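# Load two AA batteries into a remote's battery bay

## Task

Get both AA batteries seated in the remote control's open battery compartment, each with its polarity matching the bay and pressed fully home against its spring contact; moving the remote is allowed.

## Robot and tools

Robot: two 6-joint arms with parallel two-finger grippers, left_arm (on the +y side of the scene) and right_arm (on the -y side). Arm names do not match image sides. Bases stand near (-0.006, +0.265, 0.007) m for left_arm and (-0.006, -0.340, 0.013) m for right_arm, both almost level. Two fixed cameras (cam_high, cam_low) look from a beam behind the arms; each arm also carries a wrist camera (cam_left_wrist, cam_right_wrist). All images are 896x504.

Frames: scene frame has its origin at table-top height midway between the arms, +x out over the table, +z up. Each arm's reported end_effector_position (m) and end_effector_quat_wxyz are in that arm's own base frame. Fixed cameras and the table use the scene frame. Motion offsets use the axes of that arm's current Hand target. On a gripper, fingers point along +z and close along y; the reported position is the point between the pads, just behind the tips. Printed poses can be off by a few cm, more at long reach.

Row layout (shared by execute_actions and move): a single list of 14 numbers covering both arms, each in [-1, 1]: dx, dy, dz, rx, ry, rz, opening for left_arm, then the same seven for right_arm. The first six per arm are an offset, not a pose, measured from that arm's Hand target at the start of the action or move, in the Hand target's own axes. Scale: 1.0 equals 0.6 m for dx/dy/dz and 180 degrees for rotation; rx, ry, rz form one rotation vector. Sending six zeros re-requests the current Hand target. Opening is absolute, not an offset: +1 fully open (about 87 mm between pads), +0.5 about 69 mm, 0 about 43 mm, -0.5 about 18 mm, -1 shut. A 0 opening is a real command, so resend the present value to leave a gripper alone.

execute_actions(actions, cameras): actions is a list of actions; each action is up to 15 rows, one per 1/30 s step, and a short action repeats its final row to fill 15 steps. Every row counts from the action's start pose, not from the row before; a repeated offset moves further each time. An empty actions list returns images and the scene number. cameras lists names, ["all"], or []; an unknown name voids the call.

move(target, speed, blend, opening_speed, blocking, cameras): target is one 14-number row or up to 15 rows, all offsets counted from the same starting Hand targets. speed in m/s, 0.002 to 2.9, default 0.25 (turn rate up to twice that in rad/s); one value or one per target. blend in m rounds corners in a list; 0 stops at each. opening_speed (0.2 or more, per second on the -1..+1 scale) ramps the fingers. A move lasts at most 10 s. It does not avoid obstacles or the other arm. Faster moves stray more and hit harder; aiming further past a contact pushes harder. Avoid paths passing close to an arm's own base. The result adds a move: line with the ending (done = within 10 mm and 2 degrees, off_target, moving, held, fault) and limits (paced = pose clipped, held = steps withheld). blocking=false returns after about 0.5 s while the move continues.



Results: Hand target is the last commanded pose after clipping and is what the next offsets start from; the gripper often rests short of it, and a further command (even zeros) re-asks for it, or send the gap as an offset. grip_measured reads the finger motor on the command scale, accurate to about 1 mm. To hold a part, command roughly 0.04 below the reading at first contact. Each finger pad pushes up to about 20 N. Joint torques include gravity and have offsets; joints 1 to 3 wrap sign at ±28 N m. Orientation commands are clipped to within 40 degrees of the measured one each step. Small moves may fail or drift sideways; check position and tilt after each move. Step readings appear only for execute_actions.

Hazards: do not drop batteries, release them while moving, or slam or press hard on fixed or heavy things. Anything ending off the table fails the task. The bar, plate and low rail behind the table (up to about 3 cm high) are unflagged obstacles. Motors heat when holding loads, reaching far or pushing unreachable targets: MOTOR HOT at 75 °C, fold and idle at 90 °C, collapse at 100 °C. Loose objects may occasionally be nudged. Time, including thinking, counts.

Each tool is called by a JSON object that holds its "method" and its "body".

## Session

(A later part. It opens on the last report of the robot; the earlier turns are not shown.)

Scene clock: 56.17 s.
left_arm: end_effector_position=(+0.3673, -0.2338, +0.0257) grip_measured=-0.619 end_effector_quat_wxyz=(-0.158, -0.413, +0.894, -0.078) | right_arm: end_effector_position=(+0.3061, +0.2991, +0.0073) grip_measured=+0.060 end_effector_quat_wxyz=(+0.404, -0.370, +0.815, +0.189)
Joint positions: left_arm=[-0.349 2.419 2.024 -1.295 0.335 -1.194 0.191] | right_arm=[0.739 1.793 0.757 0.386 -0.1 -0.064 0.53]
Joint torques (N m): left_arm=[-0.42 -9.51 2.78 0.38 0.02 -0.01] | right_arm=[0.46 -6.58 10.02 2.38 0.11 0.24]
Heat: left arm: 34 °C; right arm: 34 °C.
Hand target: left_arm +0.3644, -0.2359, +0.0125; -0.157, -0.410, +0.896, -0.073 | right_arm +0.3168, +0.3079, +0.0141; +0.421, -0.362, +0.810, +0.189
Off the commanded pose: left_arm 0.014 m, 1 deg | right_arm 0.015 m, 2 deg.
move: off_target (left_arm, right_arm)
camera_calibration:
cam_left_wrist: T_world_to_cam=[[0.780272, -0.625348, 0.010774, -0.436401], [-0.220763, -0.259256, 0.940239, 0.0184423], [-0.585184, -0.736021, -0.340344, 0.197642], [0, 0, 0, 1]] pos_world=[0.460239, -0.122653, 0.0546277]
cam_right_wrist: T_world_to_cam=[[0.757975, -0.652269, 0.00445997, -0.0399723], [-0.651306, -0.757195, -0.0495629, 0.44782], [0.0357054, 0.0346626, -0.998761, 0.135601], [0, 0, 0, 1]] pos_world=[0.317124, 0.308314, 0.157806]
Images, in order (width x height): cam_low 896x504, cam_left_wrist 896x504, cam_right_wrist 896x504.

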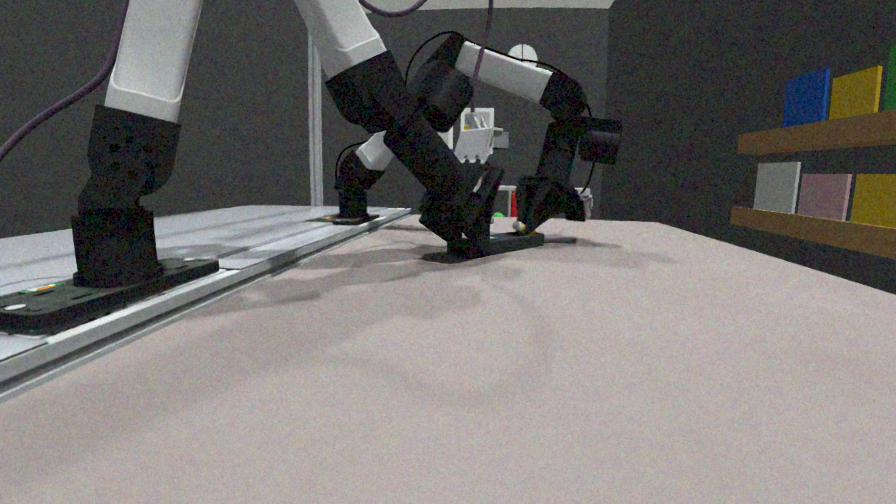

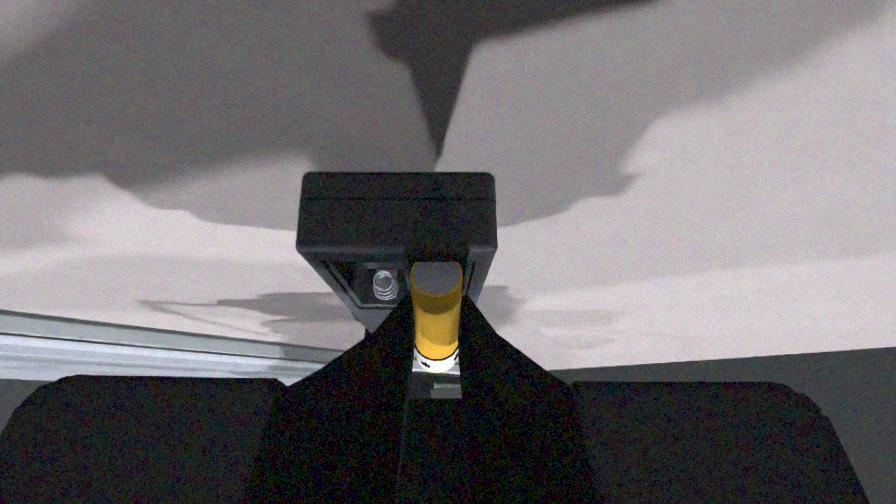

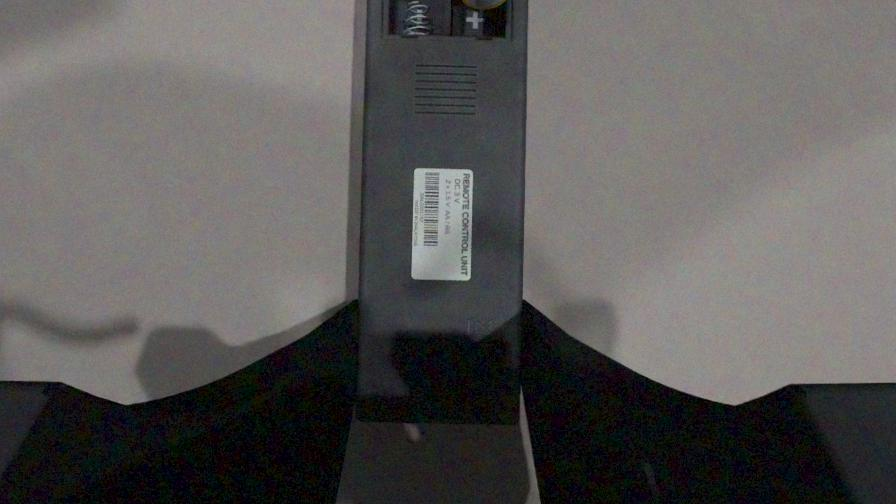

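{"method": "move", "body": {"target": [[0.0171,0,-0.047,0,0,0,-0.64,0,0,0,0,0,0,0],[0.024,0,-0.0435,0,0,0,-0.64,0,0,0,0,0,0,0]], "speed": 0.05, "cameras": ["cam_left_wrist","cam_right_wrist"]}}

{"method": "zoom_image", "body": {"camera": "cam_left_wrist", "region": [320, 150, 580, 400]}}

{"method": "zoom_image", "body": {"camera": "cam_right_wrist", "region": [350, 0, 550, 80]}}

Scene clock: 58.03 s.
left_arm: end_effector_position=(+0.3583, -0.2352, +0.0305) grip_measured=-0.619 end_effector_quat_wxyz=(-0.168, -0.411, +0.894, -0.064) | right_arm: end_effector_position=(+0.3061, +0.2991, +0.0073) grip_measured=+0.060 end_effector_quat_wxyz=(+0.404, -0.370, +0.815, +0.189)
Joint positions: left_arm=[-0.361 2.418 2.037 -1.342 0.33 -1.198 0.191] | right_arm=[0.739 1.793 0.757 0.386 -0.1 -0.064 0.53]
Joint torques (N m): left_arm=[-0.27 -11.86 7.27 -0.15 0.07 -0.08] | right_arm=[0.46 -6.58 10.02 2.38 0.11 0.24]
Heat: left arm: 34 °C; right arm: 34 °C.
Hand target: left_arm +0.3612, -0.2394, +0.0420; -0.157, -0.410, +0.896, -0.073 | right_arm +0.3168, +0.3079, +0.0141; +0.421, -0.362, +0.810, +0.189
Off the commanded pose: left_arm 0.013 m, 2 deg | right_arm 0.015 m, 2 deg.
move: off_target (left_arm, right_arm)
camera_calibration:
cam_left_wrist: T_world_to_cam=[[0.774534, -0.632131, -0.0225218, -0.428847], [-0.195279, -0.272834, 0.942034, -0.00081559], [-0.601633, -0.725239, -0.334761, 0.201248], [0, 0, 0, 1]] pos_world=[0.453075, -0.125357, 0.0584799]
cam_right_wrist: T_world_to_cam=[[0.757975, -0.652269, 0.00445997, -0.0399723], [-0.651306, -0.757195, -0.0495629, 0.44782], [0.0357054, 0.0346626, -0.998761, 0.135601], [0, 0, 0, 1]] pos_world=[0.317124, 0.308314, 0.157806]
Images, in order (width x height): cam_left_wrist 896x504, cam_right_wrist 896x504.

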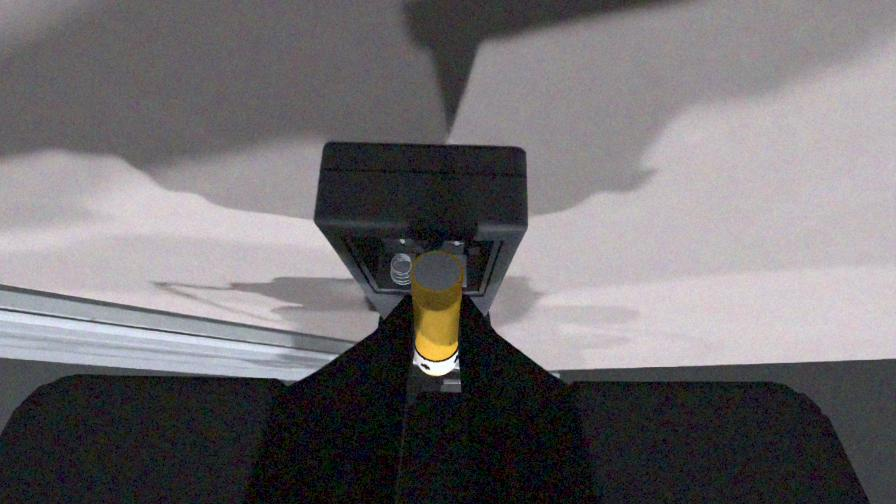

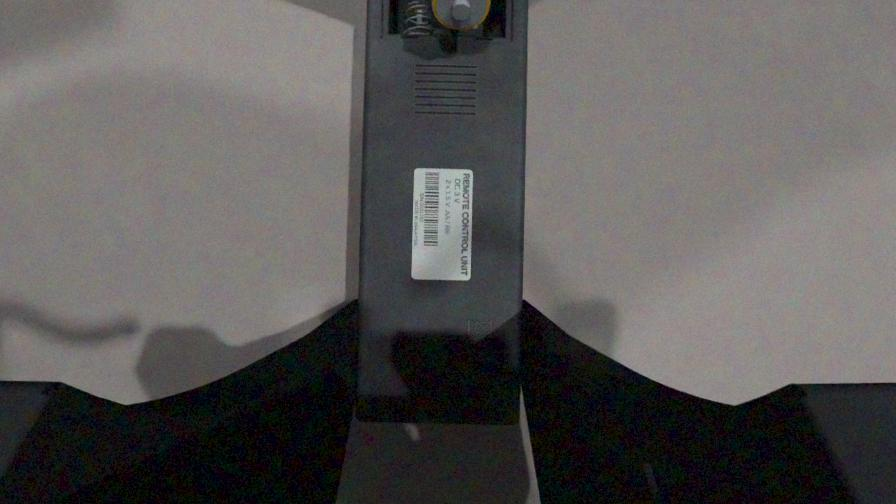

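Scaled by 1.938 from the camera's 896x504 image, which has a finer 1280x720 frame.

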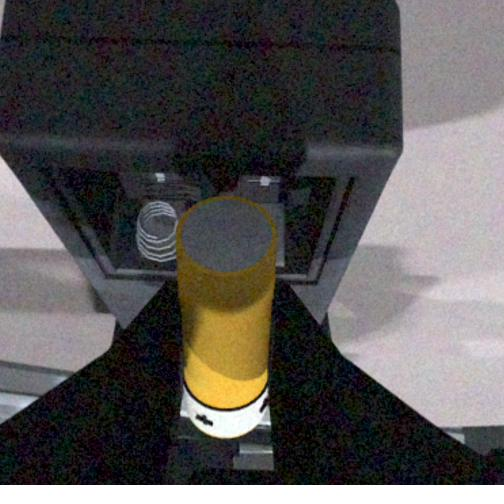

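Scaled by 2.520 from the camera's 896x504 image, which has a finer 1280x720 frame.

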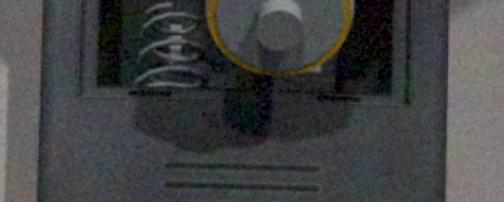

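{"method": "move", "body": {"target": [-0.0025,-0.0085,0.002,0,0,0,-0.64,0,0,0,0,0,0,0], "speed": 0.05, "cameras": ["cam_left_wrist","cam_right_wrist"]}}

{"method": "zoom_image", "body": {"camera": "cam_left_wrist", "region": [320, 150, 580, 400]}}

{"method": "zoom_image", "body": {"camera": "cam_right_wrist", "region": [350, 0, 550, 80]}}

Scene clock: 59.00 s.
left_arm: end_effector_position=(+0.3620, -0.2366, +0.0342) grip_measured=-0.619 end_effector_quat_wxyz=(-0.163, -0.411, +0.894, -0.069) | right_arm: end_effector_position=(+0.3061, +0.2991, +0.0073) grip_measured=+0.060 end_effector_quat_wxyz=(+0.404, -0.370, +0.815, +0.189)
Joint positions: left_arm=[-0.361 2.418 2.055 -1.344 0.33 -1.201 0.191] | right_arm=[0.739 1.793 0.757 0.386 -0.1 -0.064 0.53]
Joint torques (N m): left_arm=[-0.35 -9.87 9.39 -0.22 0.08 -0.08] | right_arm=[0.46 -6.58 10 2.38 0.11 0.24]
Heat: left arm: 34 °C; right arm: 34 °C.
Hand target: left_arm +0.3658, -0.2420, +0.0404; -0.157, -0.410, +0.896, -0.073 | right_arm +0.3168, +0.3079, +0.0141; +0.421, -0.362, +0.810, +0.189
Off the commanded pose: left_arm 0.009 m, 1 deg | right_arm 0.015 m, 2 deg.
move: off_target (right_arm)
camera_calibration:
cam_left_wrist: T_world_to_cam=[[0.776054, -0.630598, -0.00928663, -0.433165], [-0.207455, -0.269158, 0.940487, 0.00138178], [-0.595569, -0.727942, -0.339702, 0.201012], [0, 0, 0, 1]] pos_world=[0.456162, -0.126456, 0.062962]
cam_right_wrist: T_world_to_cam=[[0.757975, -0.652269, 0.00445997, -0.0399723], [-0.651306, -0.757195, -0.0495629, 0.44782], [0.0357054, 0.0346626, -0.998761, 0.135601], [0, 0, 0, 1]] pos_world=[0.317124, 0.308314, 0.157806]
Images, in order (width x height): cam_left_wrist 896x504, cam_right_wrist 896x504.

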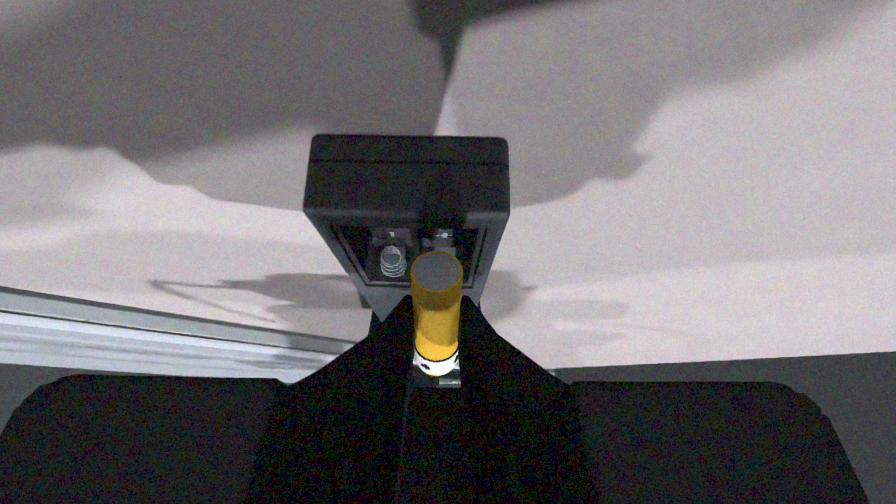

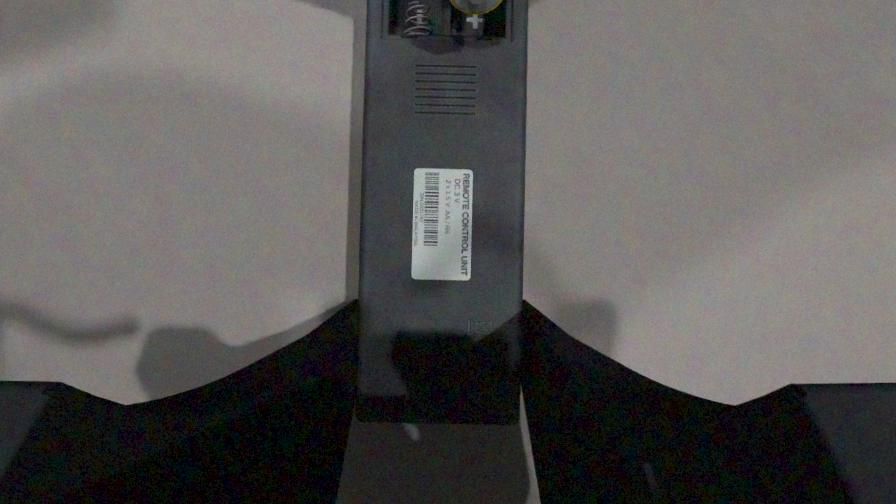

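Scaled by 1.938 from the camera's 896x504 image, which has a finer 1280x720 frame.

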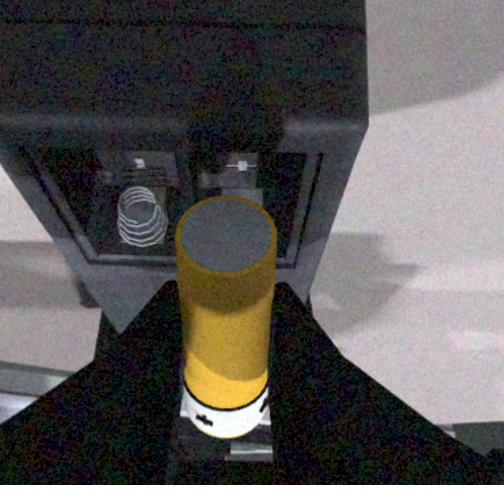

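Scaled by 2.520 from the camera's 896x504 image, which has a finer 1280x720 frame.

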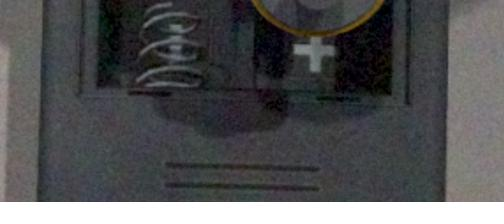

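{"method": "move", "body": {"target": [-0.0085,0.0047,0.0172,0,0,0,-0.64,0,0,0,0,0,0,0], "speed": 0.03, "cameras": ["cam_left_wrist"]}}

{"method": "zoom_image", "body": {"camera": "cam_left_wrist", "region": [320, 150, 580, 400]}}

Scene clock: 60.23 s.
left_arm: end_effector_position=(+0.3658, -0.2380, +0.0334) grip_measured=-0.619 end_effector_quat_wxyz=(-0.157, -0.410, +0.895, -0.075) | right_arm: end_effector_position=(+0.3061, +0.2991, +0.0073) grip_measured=+0.060 end_effector_quat_wxyz=(+0.404, -0.370, +0.815, +0.189)
Joint positions: left_arm=[-0.361 2.418 2.055 -1.326 0.33 -1.201 0.191] | right_arm=[0.739 1.793 0.757 0.386 -0.1 -0.064 0.53]
Joint torques (N m): left_arm=[-0.05 -10 4.82 0.11 0.07 -0.02] | right_arm=[0.46 -6.58 10 2.38 0.11 0.23]
Heat: left arm: 34 °C; right arm: 35 °C.
Hand target: left_arm +0.3645, -0.2392, +0.0290; -0.157, -0.410, +0.896, -0.073 | right_arm +0.3168, +0.3079, +0.0141; +0.421, -0.362, +0.810, +0.189
Off the commanded pose: left_arm 0.005 m, 0 deg | right_arm 0.015 m, 2 deg.
move: off_target (right_arm)
camera_calibration:
cam_left_wrist: T_world_to_cam=[[0.776104, -0.630559, 0.00764698, -0.437556], [-0.223162, -0.263289, 0.938551, 0.00975815], [-0.589798, -0.730119, -0.345056, 0.199534], [0, 0, 0, 1]] pos_world=[0.459451, -0.127652, 0.063038]
Images, in order (width x height): cam_left_wrist 896x504.

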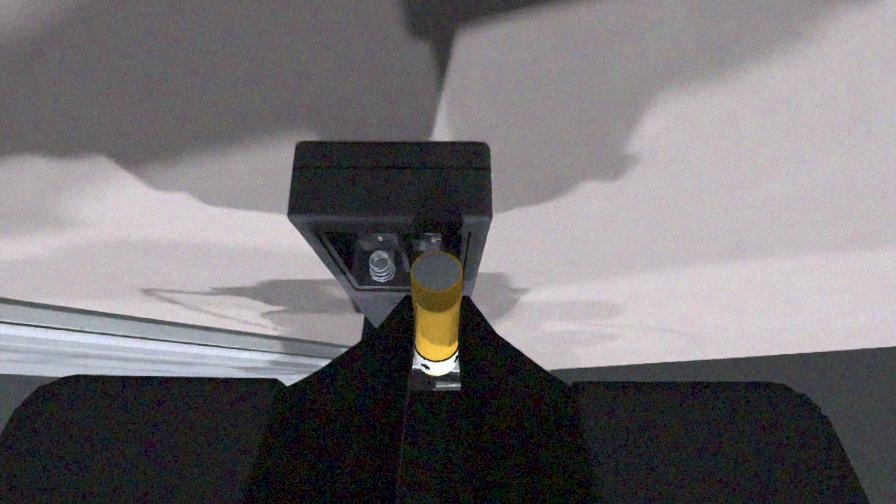

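Scaled by 1.938 from the camera's 896x504 image, which has a finer 1280x720 frame.

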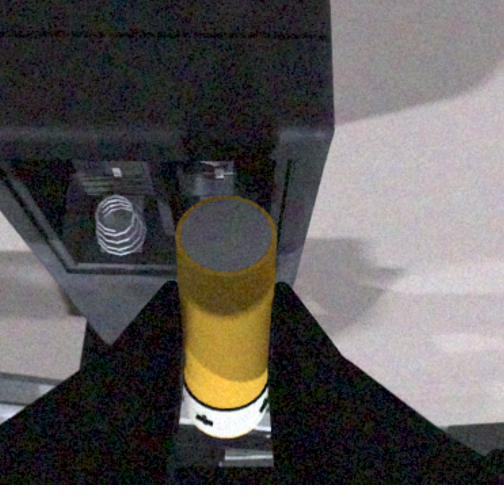

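{"method": "move", "body": {"target": [-0.0037,0.0017,0.0165,0,0,0,-0.64,0,0,0,0,0,0,0], "speed": 0.03, "cameras": ["cam_left_wrist","cam_right_wrist"]}}

{"method": "zoom_image", "body": {"camera": "cam_left_wrist", "region": [320, 150, 580, 400]}}

{"method": "zoom_image", "body": {"camera": "cam_right_wrist", "region": [350, 0, 550, 80]}}

Scene clock: 61.10 s.
left_arm: end_effector_position=(+0.3630, -0.2371, +0.0247) grip_measured=-0.619 end_effector_quat_wxyz=(-0.160, -0.411, +0.895, -0.073) | right_arm: end_effector_position=(+0.3061, +0.2991, +0.0073) grip_measured=+0.060 end_effector_quat_wxyz=(+0.404, -0.370, +0.815, +0.189)
Joint positions: left_arm=[-0.361 2.418 2.018 -1.297 0.33 -1.201 0.191] | right_arm=[0.739 1.793 0.757 0.386 -0.1 -0.064 0.53]
Joint torques (N m): left_arm=[-0.14 -9.92 4.53 0.21 0.07 -0.04] | right_arm=[0.46 -6.58 10 2.38 0.11 0.23]
Heat: left arm: 34 °C; right arm: 35 °C.
Hand target: left_arm +0.3629, -0.2395, +0.0189; -0.157, -0.410, +0.896, -0.073 | right_arm +0.3168, +0.3079, +0.0141; +0.421, -0.362, +0.810, +0.189
Off the commanded pose: left_arm 0.006 m, 0 deg | right_arm 0.015 m, 2 deg.
move: off_target (right_arm)
camera_calibration:
cam_left_wrist: T_world_to_cam=[[0.776129, -0.630573, 0.00108467, -0.434628], [-0.216551, -0.264921, 0.939639, 0.0146364], [-0.592224, -0.729516, -0.342164, 0.196478], [0, 0, 0, 1]] pos_world=[0.456856, -0.126853, 0.0539465]
cam_right_wrist: T_world_to_cam=[[0.757975, -0.652269, 0.00445997, -0.0399723], [-0.651306, -0.757195, -0.0495629, 0.44782], [0.0357054, 0.0346626, -0.998761, 0.135601], [0, 0, 0, 1]] pos_world=[0.317124, 0.308314, 0.157806]
Images, in order (width x height): cam_left_wrist 896x504, cam_right_wrist 896x504.

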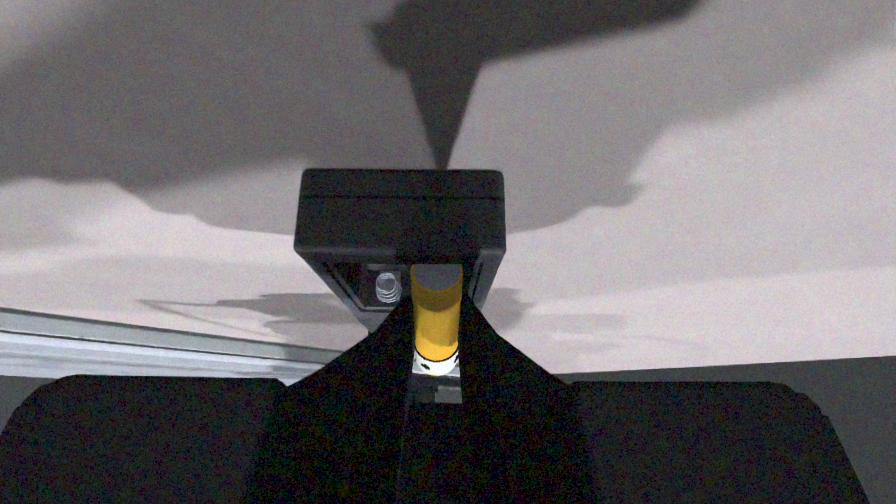

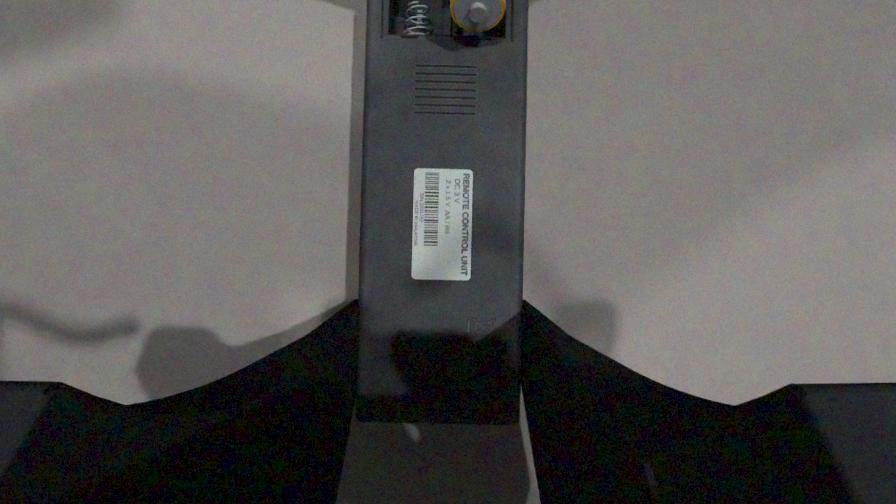

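Scaled by 1.938 from the camera's 896x504 image, which has a finer 1280x720 frame.

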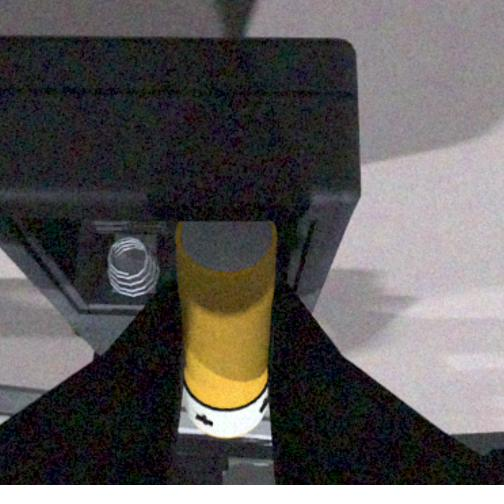

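Scaled by 2.520 from the camera's 896x504 image, which has a finer 1280x720 frame.

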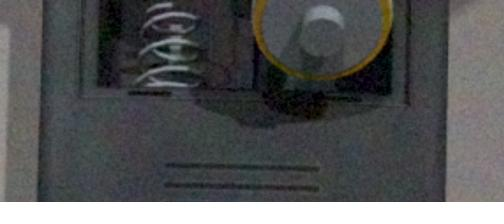

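{"method": "move", "body": {"target": [-0.0034,0,0.0095,0,0,0,-0.64,0,0,0,0,0,0,0], "speed": 0.03, "cameras": ["cam_left_wrist","cam_right_wrist"]}}

{"method": "zoom_image", "body": {"camera": "cam_left_wrist", "region": [320, 150, 580, 400]}}

{"method": "zoom_image", "body": {"camera": "cam_right_wrist", "region": [350, 0, 550, 80]}}

Scene clock: 62.00 s.
left_arm: end_effector_position=(+0.3623, -0.2390, +0.0240) grip_measured=-0.619 end_effector_quat_wxyz=(-0.164, -0.411, +0.894, -0.078) | right_arm: end_effector_position=(+0.3061, +0.2991, +0.0073) grip_measured=+0.060 end_effector_quat_wxyz=(+0.404, -0.370, +0.815, +0.189)
Joint positions: left_arm=[-0.361 2.418 2.011 -1.289 0.344 -1.201 0.191] | right_arm=[0.739 1.793 0.757 0.386 -0.1 -0.064 0.53]
Joint torques (N m): left_arm=[-0.16 -9.5 3.96 0.32 -0.05 -0.03] | right_arm=[0.46 -6.58 10.02 2.38 0.11 0.23]
Heat: left arm: 34 °C; right arm: 35 °C.
Hand target: left_arm +0.3630, -0.2396, +0.0129; -0.157, -0.410, +0.896, -0.073 | right_arm +0.3168, +0.3079, +0.0141; +0.421, -0.362, +0.810, +0.189
Off the commanded pose: left_arm 0.011 m, 1 deg | right_arm 0.015 m, 2 deg.
move: off_target (left_arm, right_arm)
camera_calibration:
cam_left_wrist: T_world_to_cam=[[0.777241, -0.629175, 0.00594704, -0.43546], [-0.212357, -0.253412, 0.943762, 0.0158136], [-0.592284, -0.734793, -0.330572, 0.19288], [0, 0, 0, 1]] pos_world=[0.456055, -0.128246, 0.0514261]
cam_right_wrist: T_world_to_cam=[[0.757975, -0.652269, 0.00445997, -0.0399723], [-0.651306, -0.757195, -0.0495629, 0.44782], [0.0357054, 0.0346626, -0.998761, 0.135601], [0, 0, 0, 1]] pos_world=[0.317124, 0.308314, 0.157806]
Images, in order (width x height): cam_left_wrist 896x504, cam_right_wrist 896x504.

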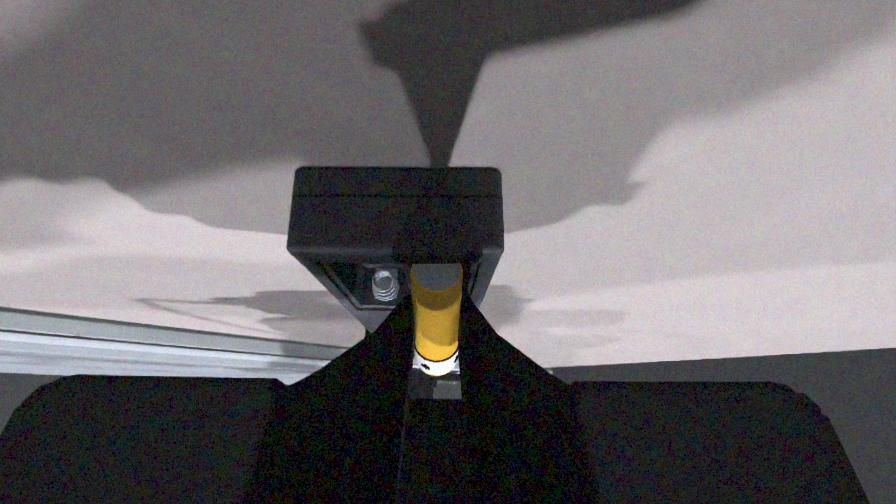

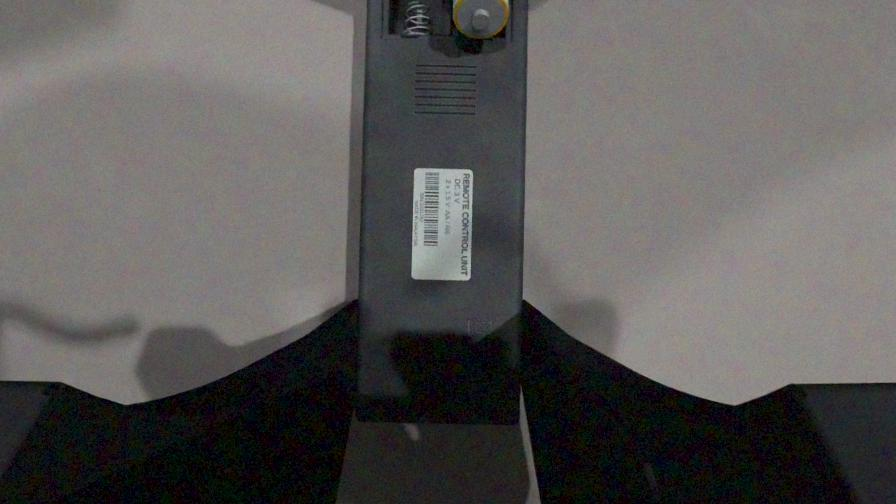

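Scaled by 1.938 from the camera's 896x504 image, which has a finer 1280x720 frame.

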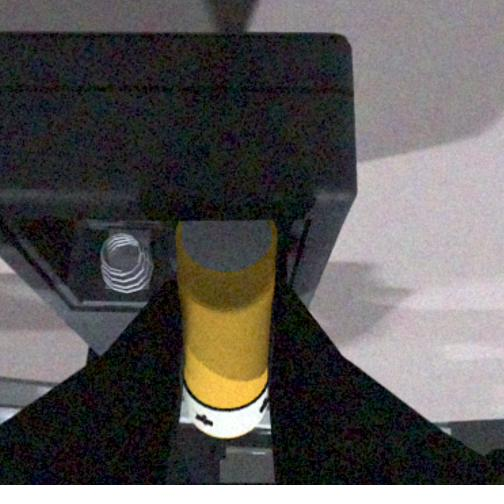

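Scaled by 2.520 from the camera's 896x504 image, which has a finer 1280x720 frame.

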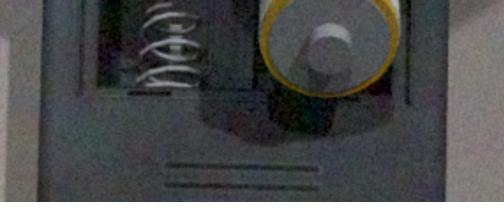

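{"method": "move", "body": {"target": [[-0.02,0,-0.0155,0,0,0,-0.64,0,0,0,0,0,0,0],[-0.0388,0,-0.0247,0,0,0,-0.64,0,0,0,0,0,0,0]], "speed": 0.03, "blend": [0.003,0], "cameras": ["cam_left_wrist","cam_right_wrist","cam_low"]}}

{"method": "zoom_image", "body": {"camera": "cam_left_wrist", "region": [320, 150, 580, 400]}}

{"method": "zoom_image", "body": {"camera": "cam_right_wrist", "region": [350, 0, 550, 80]}}

Scene clock: 64.07 s.
left_arm: end_effector_position=(+0.3675, -0.2291, +0.0247) grip_measured=-0.619 end_effector_quat_wxyz=(-0.176, -0.407, +0.893, -0.080) | right_arm: end_effector_position=(+0.3072, +0.3000, +0.0072) grip_measured=+0.060 end_effector_quat_wxyz=(+0.407, -0.369, +0.814, +0.190)
Joint positions: left_arm=[-0.331 2.451 2.062 -1.336 0.359 -1.159 0.191] | right_arm=[0.739 1.797 0.757 0.396 -0.1 -0.063 0.53]
Joint torques (N m): left_arm=[1.7 -8.62 9.17 -0.06 -0.24 0.1] | right_arm=[0.46 -6.94 10.02 2.27 0.11 0.23]
Heat: left arm: 34 °C; right arm: 35 °C.
Hand target: left_arm +0.3805, -0.2191, +0.0187; -0.157, -0.410, +0.896, -0.073 | right_arm +0.3168, +0.3078, +0.0140; +0.421, -0.362, +0.810, +0.188
Off the commanded pose: left_arm 0.017 m, 2 deg | right_arm 0.014 m, 2 deg.
move: off_target (left_arm, right_arm)
camera_calibration:
cam_left_wrist: T_world_to_cam=[[0.773015, -0.634387, -0.000720328, -0.432742], [-0.194902, -0.238573, 0.951365, 0.0156292], [-0.603706, -0.735279, -0.308064, 0.207084], [0, 0, 0, 1]] pos_world=[0.46258, -0.118532, 0.0486144]
cam_right_wrist: T_world_to_cam=[[0.757448, -0.652877, 0.00477345, -0.0398483], [-0.651687, -0.756471, -0.0552781, 0.449141], [0.0397008, 0.0387595, -0.99846, 0.132993], [0, 0, 0, 1]] pos_world=[0.317603, 0.308592, 0.157806]
Images, in order (width x height): cam_low 896x504, cam_left_wrist 896x504, cam_right_wrist 896x504.

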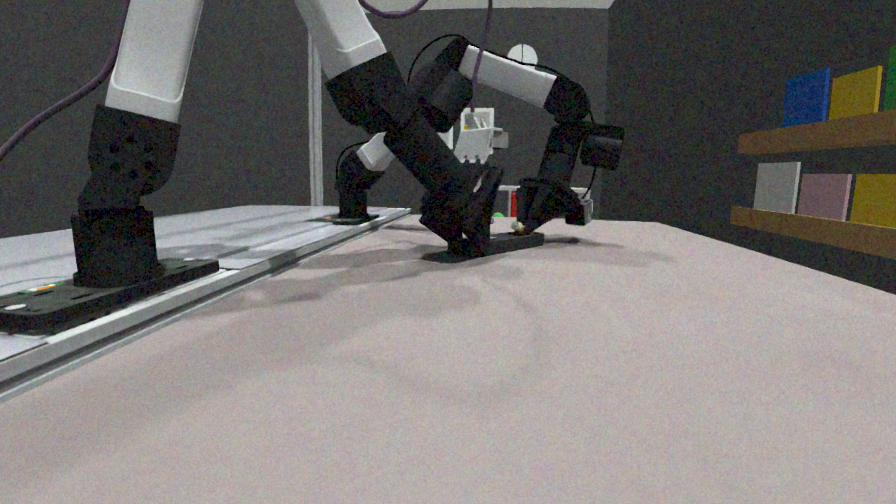

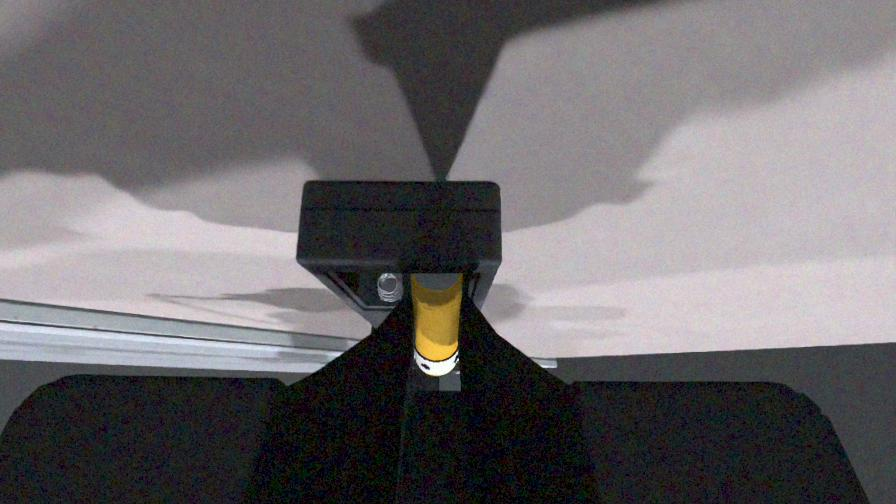

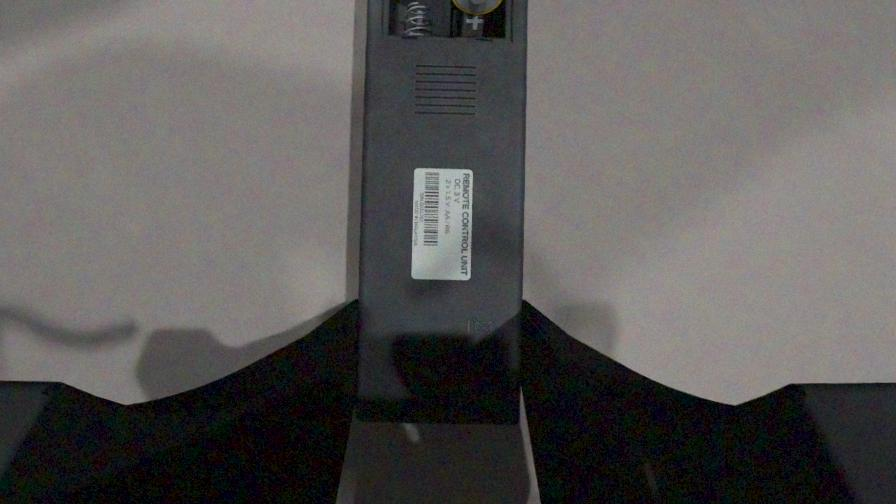

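Scaled by 1.938 from the camera's 896x504 image, which has a finer 1280x720 frame.

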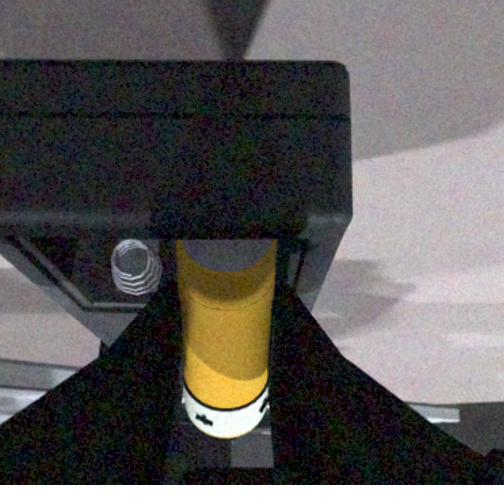

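Scaled by 2.520 from the camera's 896x504 image, which has a finer 1280x720 frame.

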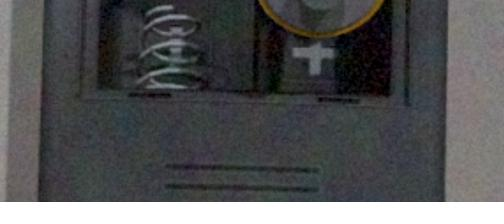

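{"method": "move", "body": {"target": [-0.0155,0,-0.0058,0,0,0,-0.64,0,0,0,0,0,0,0], "speed": 0.03, "cameras": ["cam_left_wrist","cam_right_wrist"]}}

{"method": "zoom_image", "body": {"camera": "cam_left_wrist", "region": [320, 150, 580, 400]}}

{"method": "zoom_image", "body": {"camera": "cam_right_wrist", "region": [350, 0, 550, 80]}}

Scene clock: 65.20 s.
left_arm: end_effector_position=(+0.3682, -0.2256, +0.0256) grip_measured=-0.619 end_effector_quat_wxyz=(-0.188, -0.405, +0.891, -0.079) | right_arm: end_effector_position=(+0.3080, +0.3001, +0.0078) grip_measured=+0.060 end_effector_quat_wxyz=(+0.408, -0.369, +0.813, +0.189)
Joint positions: left_arm=[-0.319 2.474 2.098 -1.374 0.371 -1.139 0.191] | right_arm=[0.739 1.797 0.757 0.399 -0.097 -0.063 0.53]
Joint torques (N m): left_arm=[2.32 -8.88 9.48 0.03 -0.37 0.11] | right_arm=[0.47 -6.94 10.04 2.23 0.09 0.23]
Heat: left arm: 34 °C; right arm: 35 °C.
Hand target: left_arm +0.3870, -0.2115, +0.0189; -0.157, -0.410, +0.896, -0.073 | right_arm +0.3167, +0.3079, +0.0140; +0.421, -0.362, +0.810, +0.189
Off the commanded pose: left_arm 0.024 m, 4 deg | right_arm 0.013 m, 2 deg.
move: off_target (left_arm, right_arm)
camera_calibration:
cam_left_wrist: T_world_to_cam=[[0.769973, -0.637964, -0.0119991, -0.430436], [-0.175487, -0.229805, 0.957285, 0.0103366], [-0.61347, -0.734978, -0.288898, 0.21348], [0, 0, 0, 1]] pos_world=[0.464202, -0.115324, 0.0466141]
cam_right_wrist: T_world_to_cam=[[0.756014, -0.65452, 0.00679593, -0.0394898], [-0.653116, -0.754999, -0.0584524, 0.449781], [0.0433892, 0.0397523, -0.998267, 0.132074], [0, 0, 0, 1]] pos_world=[0.317883, 0.308487, 0.158404]
Images, in order (width x height): cam_left_wrist 896x504, cam_right_wrist 896x504.

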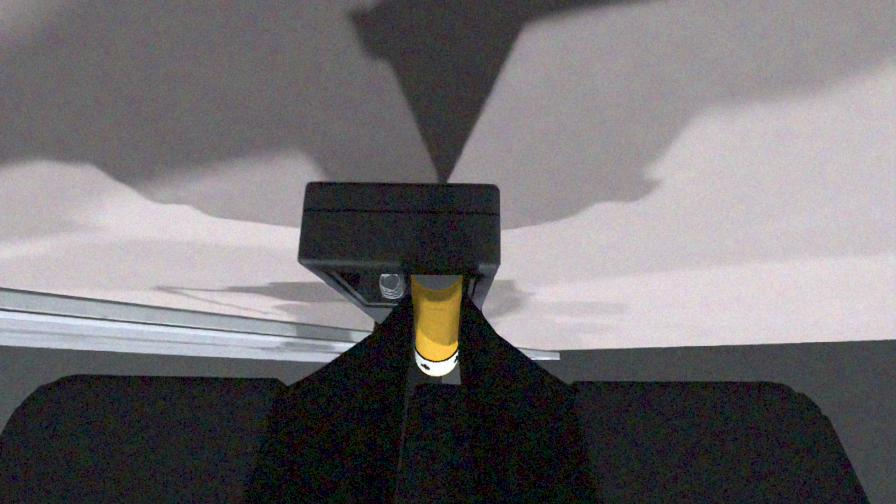

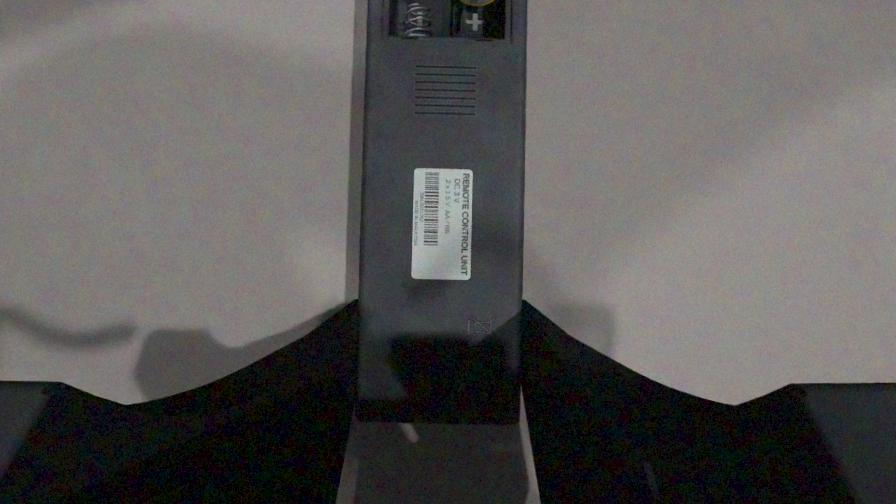

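Scaled by 1.938 from the camera's 896x504 image, which has a finer 1280x720 frame.

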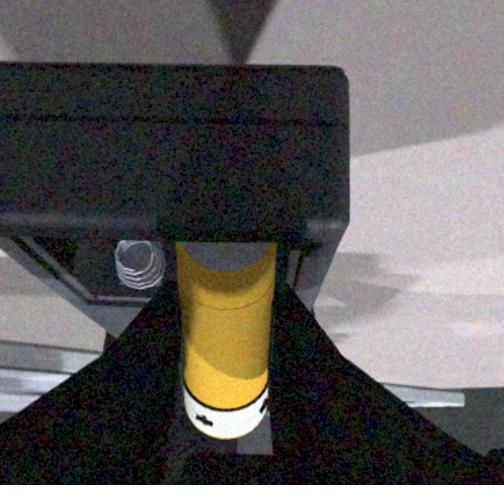

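Scaled by 2.520 from the camera's 896x504 image, which has a finer 1280x720 frame.

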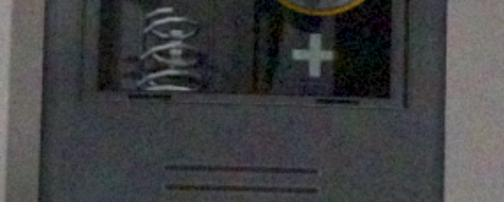

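{"method": "move", "body": {"target": [0.0053,0,0.0145,0,-0.094,0,-0.64,0,0,0,0,0,0,0], "speed": 0.05, "cameras": ["cam_left_wrist","cam_right_wrist","cam_low"]}}

{"method": "zoom_image", "body": {"camera": "cam_left_wrist", "region": [320, 150, 580, 400]}}

{"method": "zoom_image", "body": {"camera": "cam_right_wrist", "region": [350, 0, 550, 80]}}

{"method": "zoom_image", "body": {"camera": "cam_low", "region": [440, 160, 600, 280]}}

Scene clock: 68.83 s.
left_arm: end_effector_position=(+0.3673, -0.2267, +0.0235) grip_measured=-0.619 end_effector_quat_wxyz=(-0.079, -0.411, +0.908, -0.026) | right_arm: end_effector_position=(+0.3080, +0.3010, +0.0073) grip_measured=+0.060 end_effector_quat_wxyz=(+0.408, -0.368, +0.814, +0.190)
Joint positions: left_arm=[-0.401 2.359 1.975 -1.257 0.151 -1.246 0.191] | right_arm=[0.74 1.801 0.76 0.4 -0.097 -0.06 0.53]
Joint torques (N m): left_arm=[0.24 -10.5 3.64 0.8 -0.88 -0.14] | right_arm=[0.36 -7.23 9.81 2.22 0.09 0.2]
Heat: left arm: 35 °C; right arm: 35 °C.
Hand target: left_arm +0.3831, -0.2162, +0.0118; -0.023, -0.416, +0.909, -0.012 | right_arm +0.3166, +0.3079, +0.0139; +0.421, -0.362, +0.810, +0.189
Off the commanded pose: left_arm 0.022 m, 7 deg | right_arm 0.013 m, 2 deg.
move: off_target (left_arm, right_arm)
camera_calibration:
cam_left_wrist: T_world_to_cam=[[0.768351, -0.639919, -0.0118644, -0.430337], [-0.319707, -0.3998, 0.859039, 0.028687], [-0.554458, -0.65625, -0.511773, 0.212959], [0, 0, 0, 1]] pos_world=[0.457898, -0.124157, 0.0792378]
cam_right_wrist: T_world_to_cam=[[0.755439, -0.655207, 0.00401642, -0.0385021], [-0.65393, -0.754323, -0.0580807, 0.4504], [0.0410846, 0.04125, -0.998304, 0.131915], [0, 0, 0, 1]] pos_world=[0.318196, 0.309079, 0.158006]
Images, in order (width x height): cam_low 896x504, cam_left_wrist 896x504, cam_right_wrist 896x504.

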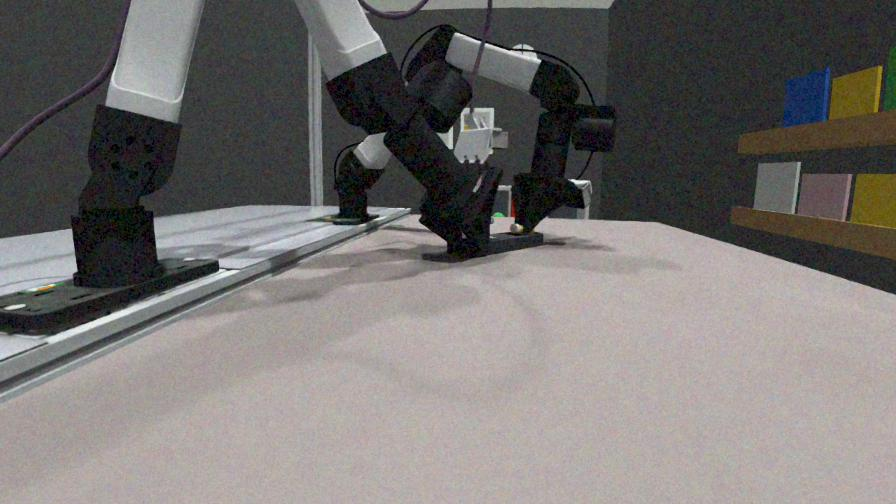

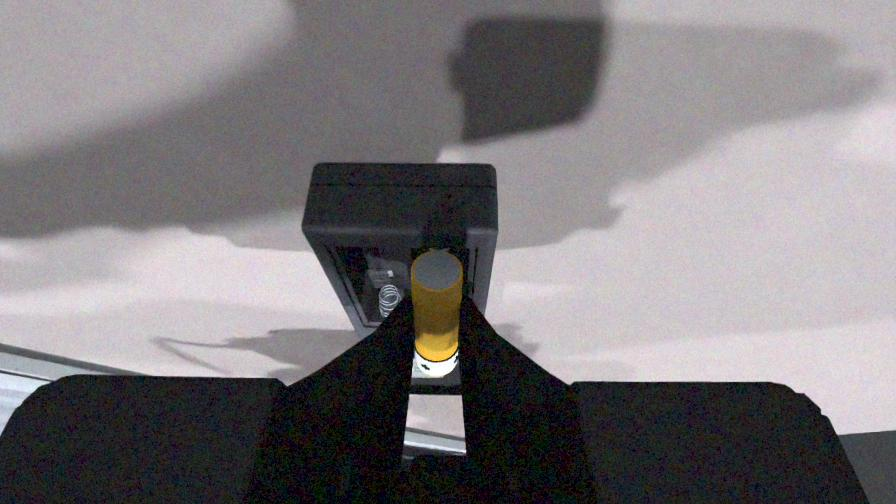

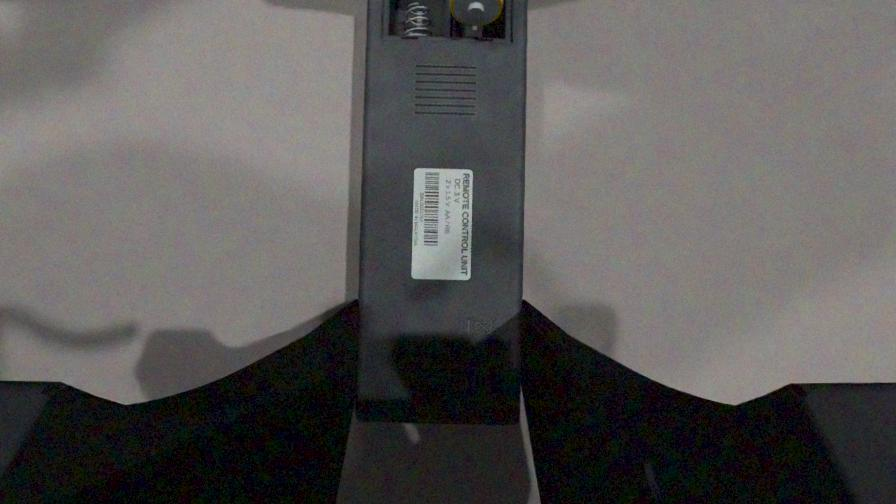

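Scaled by 1.938 from the camera's 896x504 image, which has a finer 1280x720 frame.

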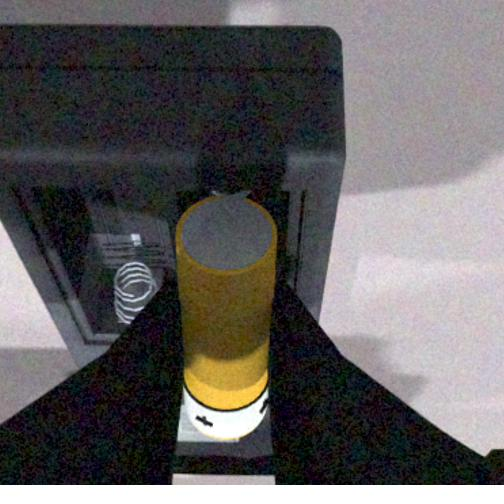

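Scaled by 2.520 from the camera's 896x504 image, which has a finer 1280x720 frame.

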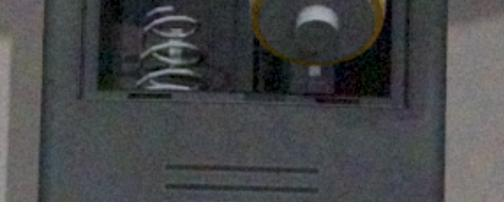

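Scaled by 3.150 from the camera's 896x504 image, which has a finer 1280x720 frame.

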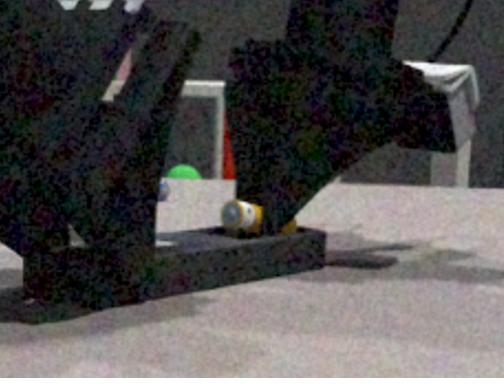

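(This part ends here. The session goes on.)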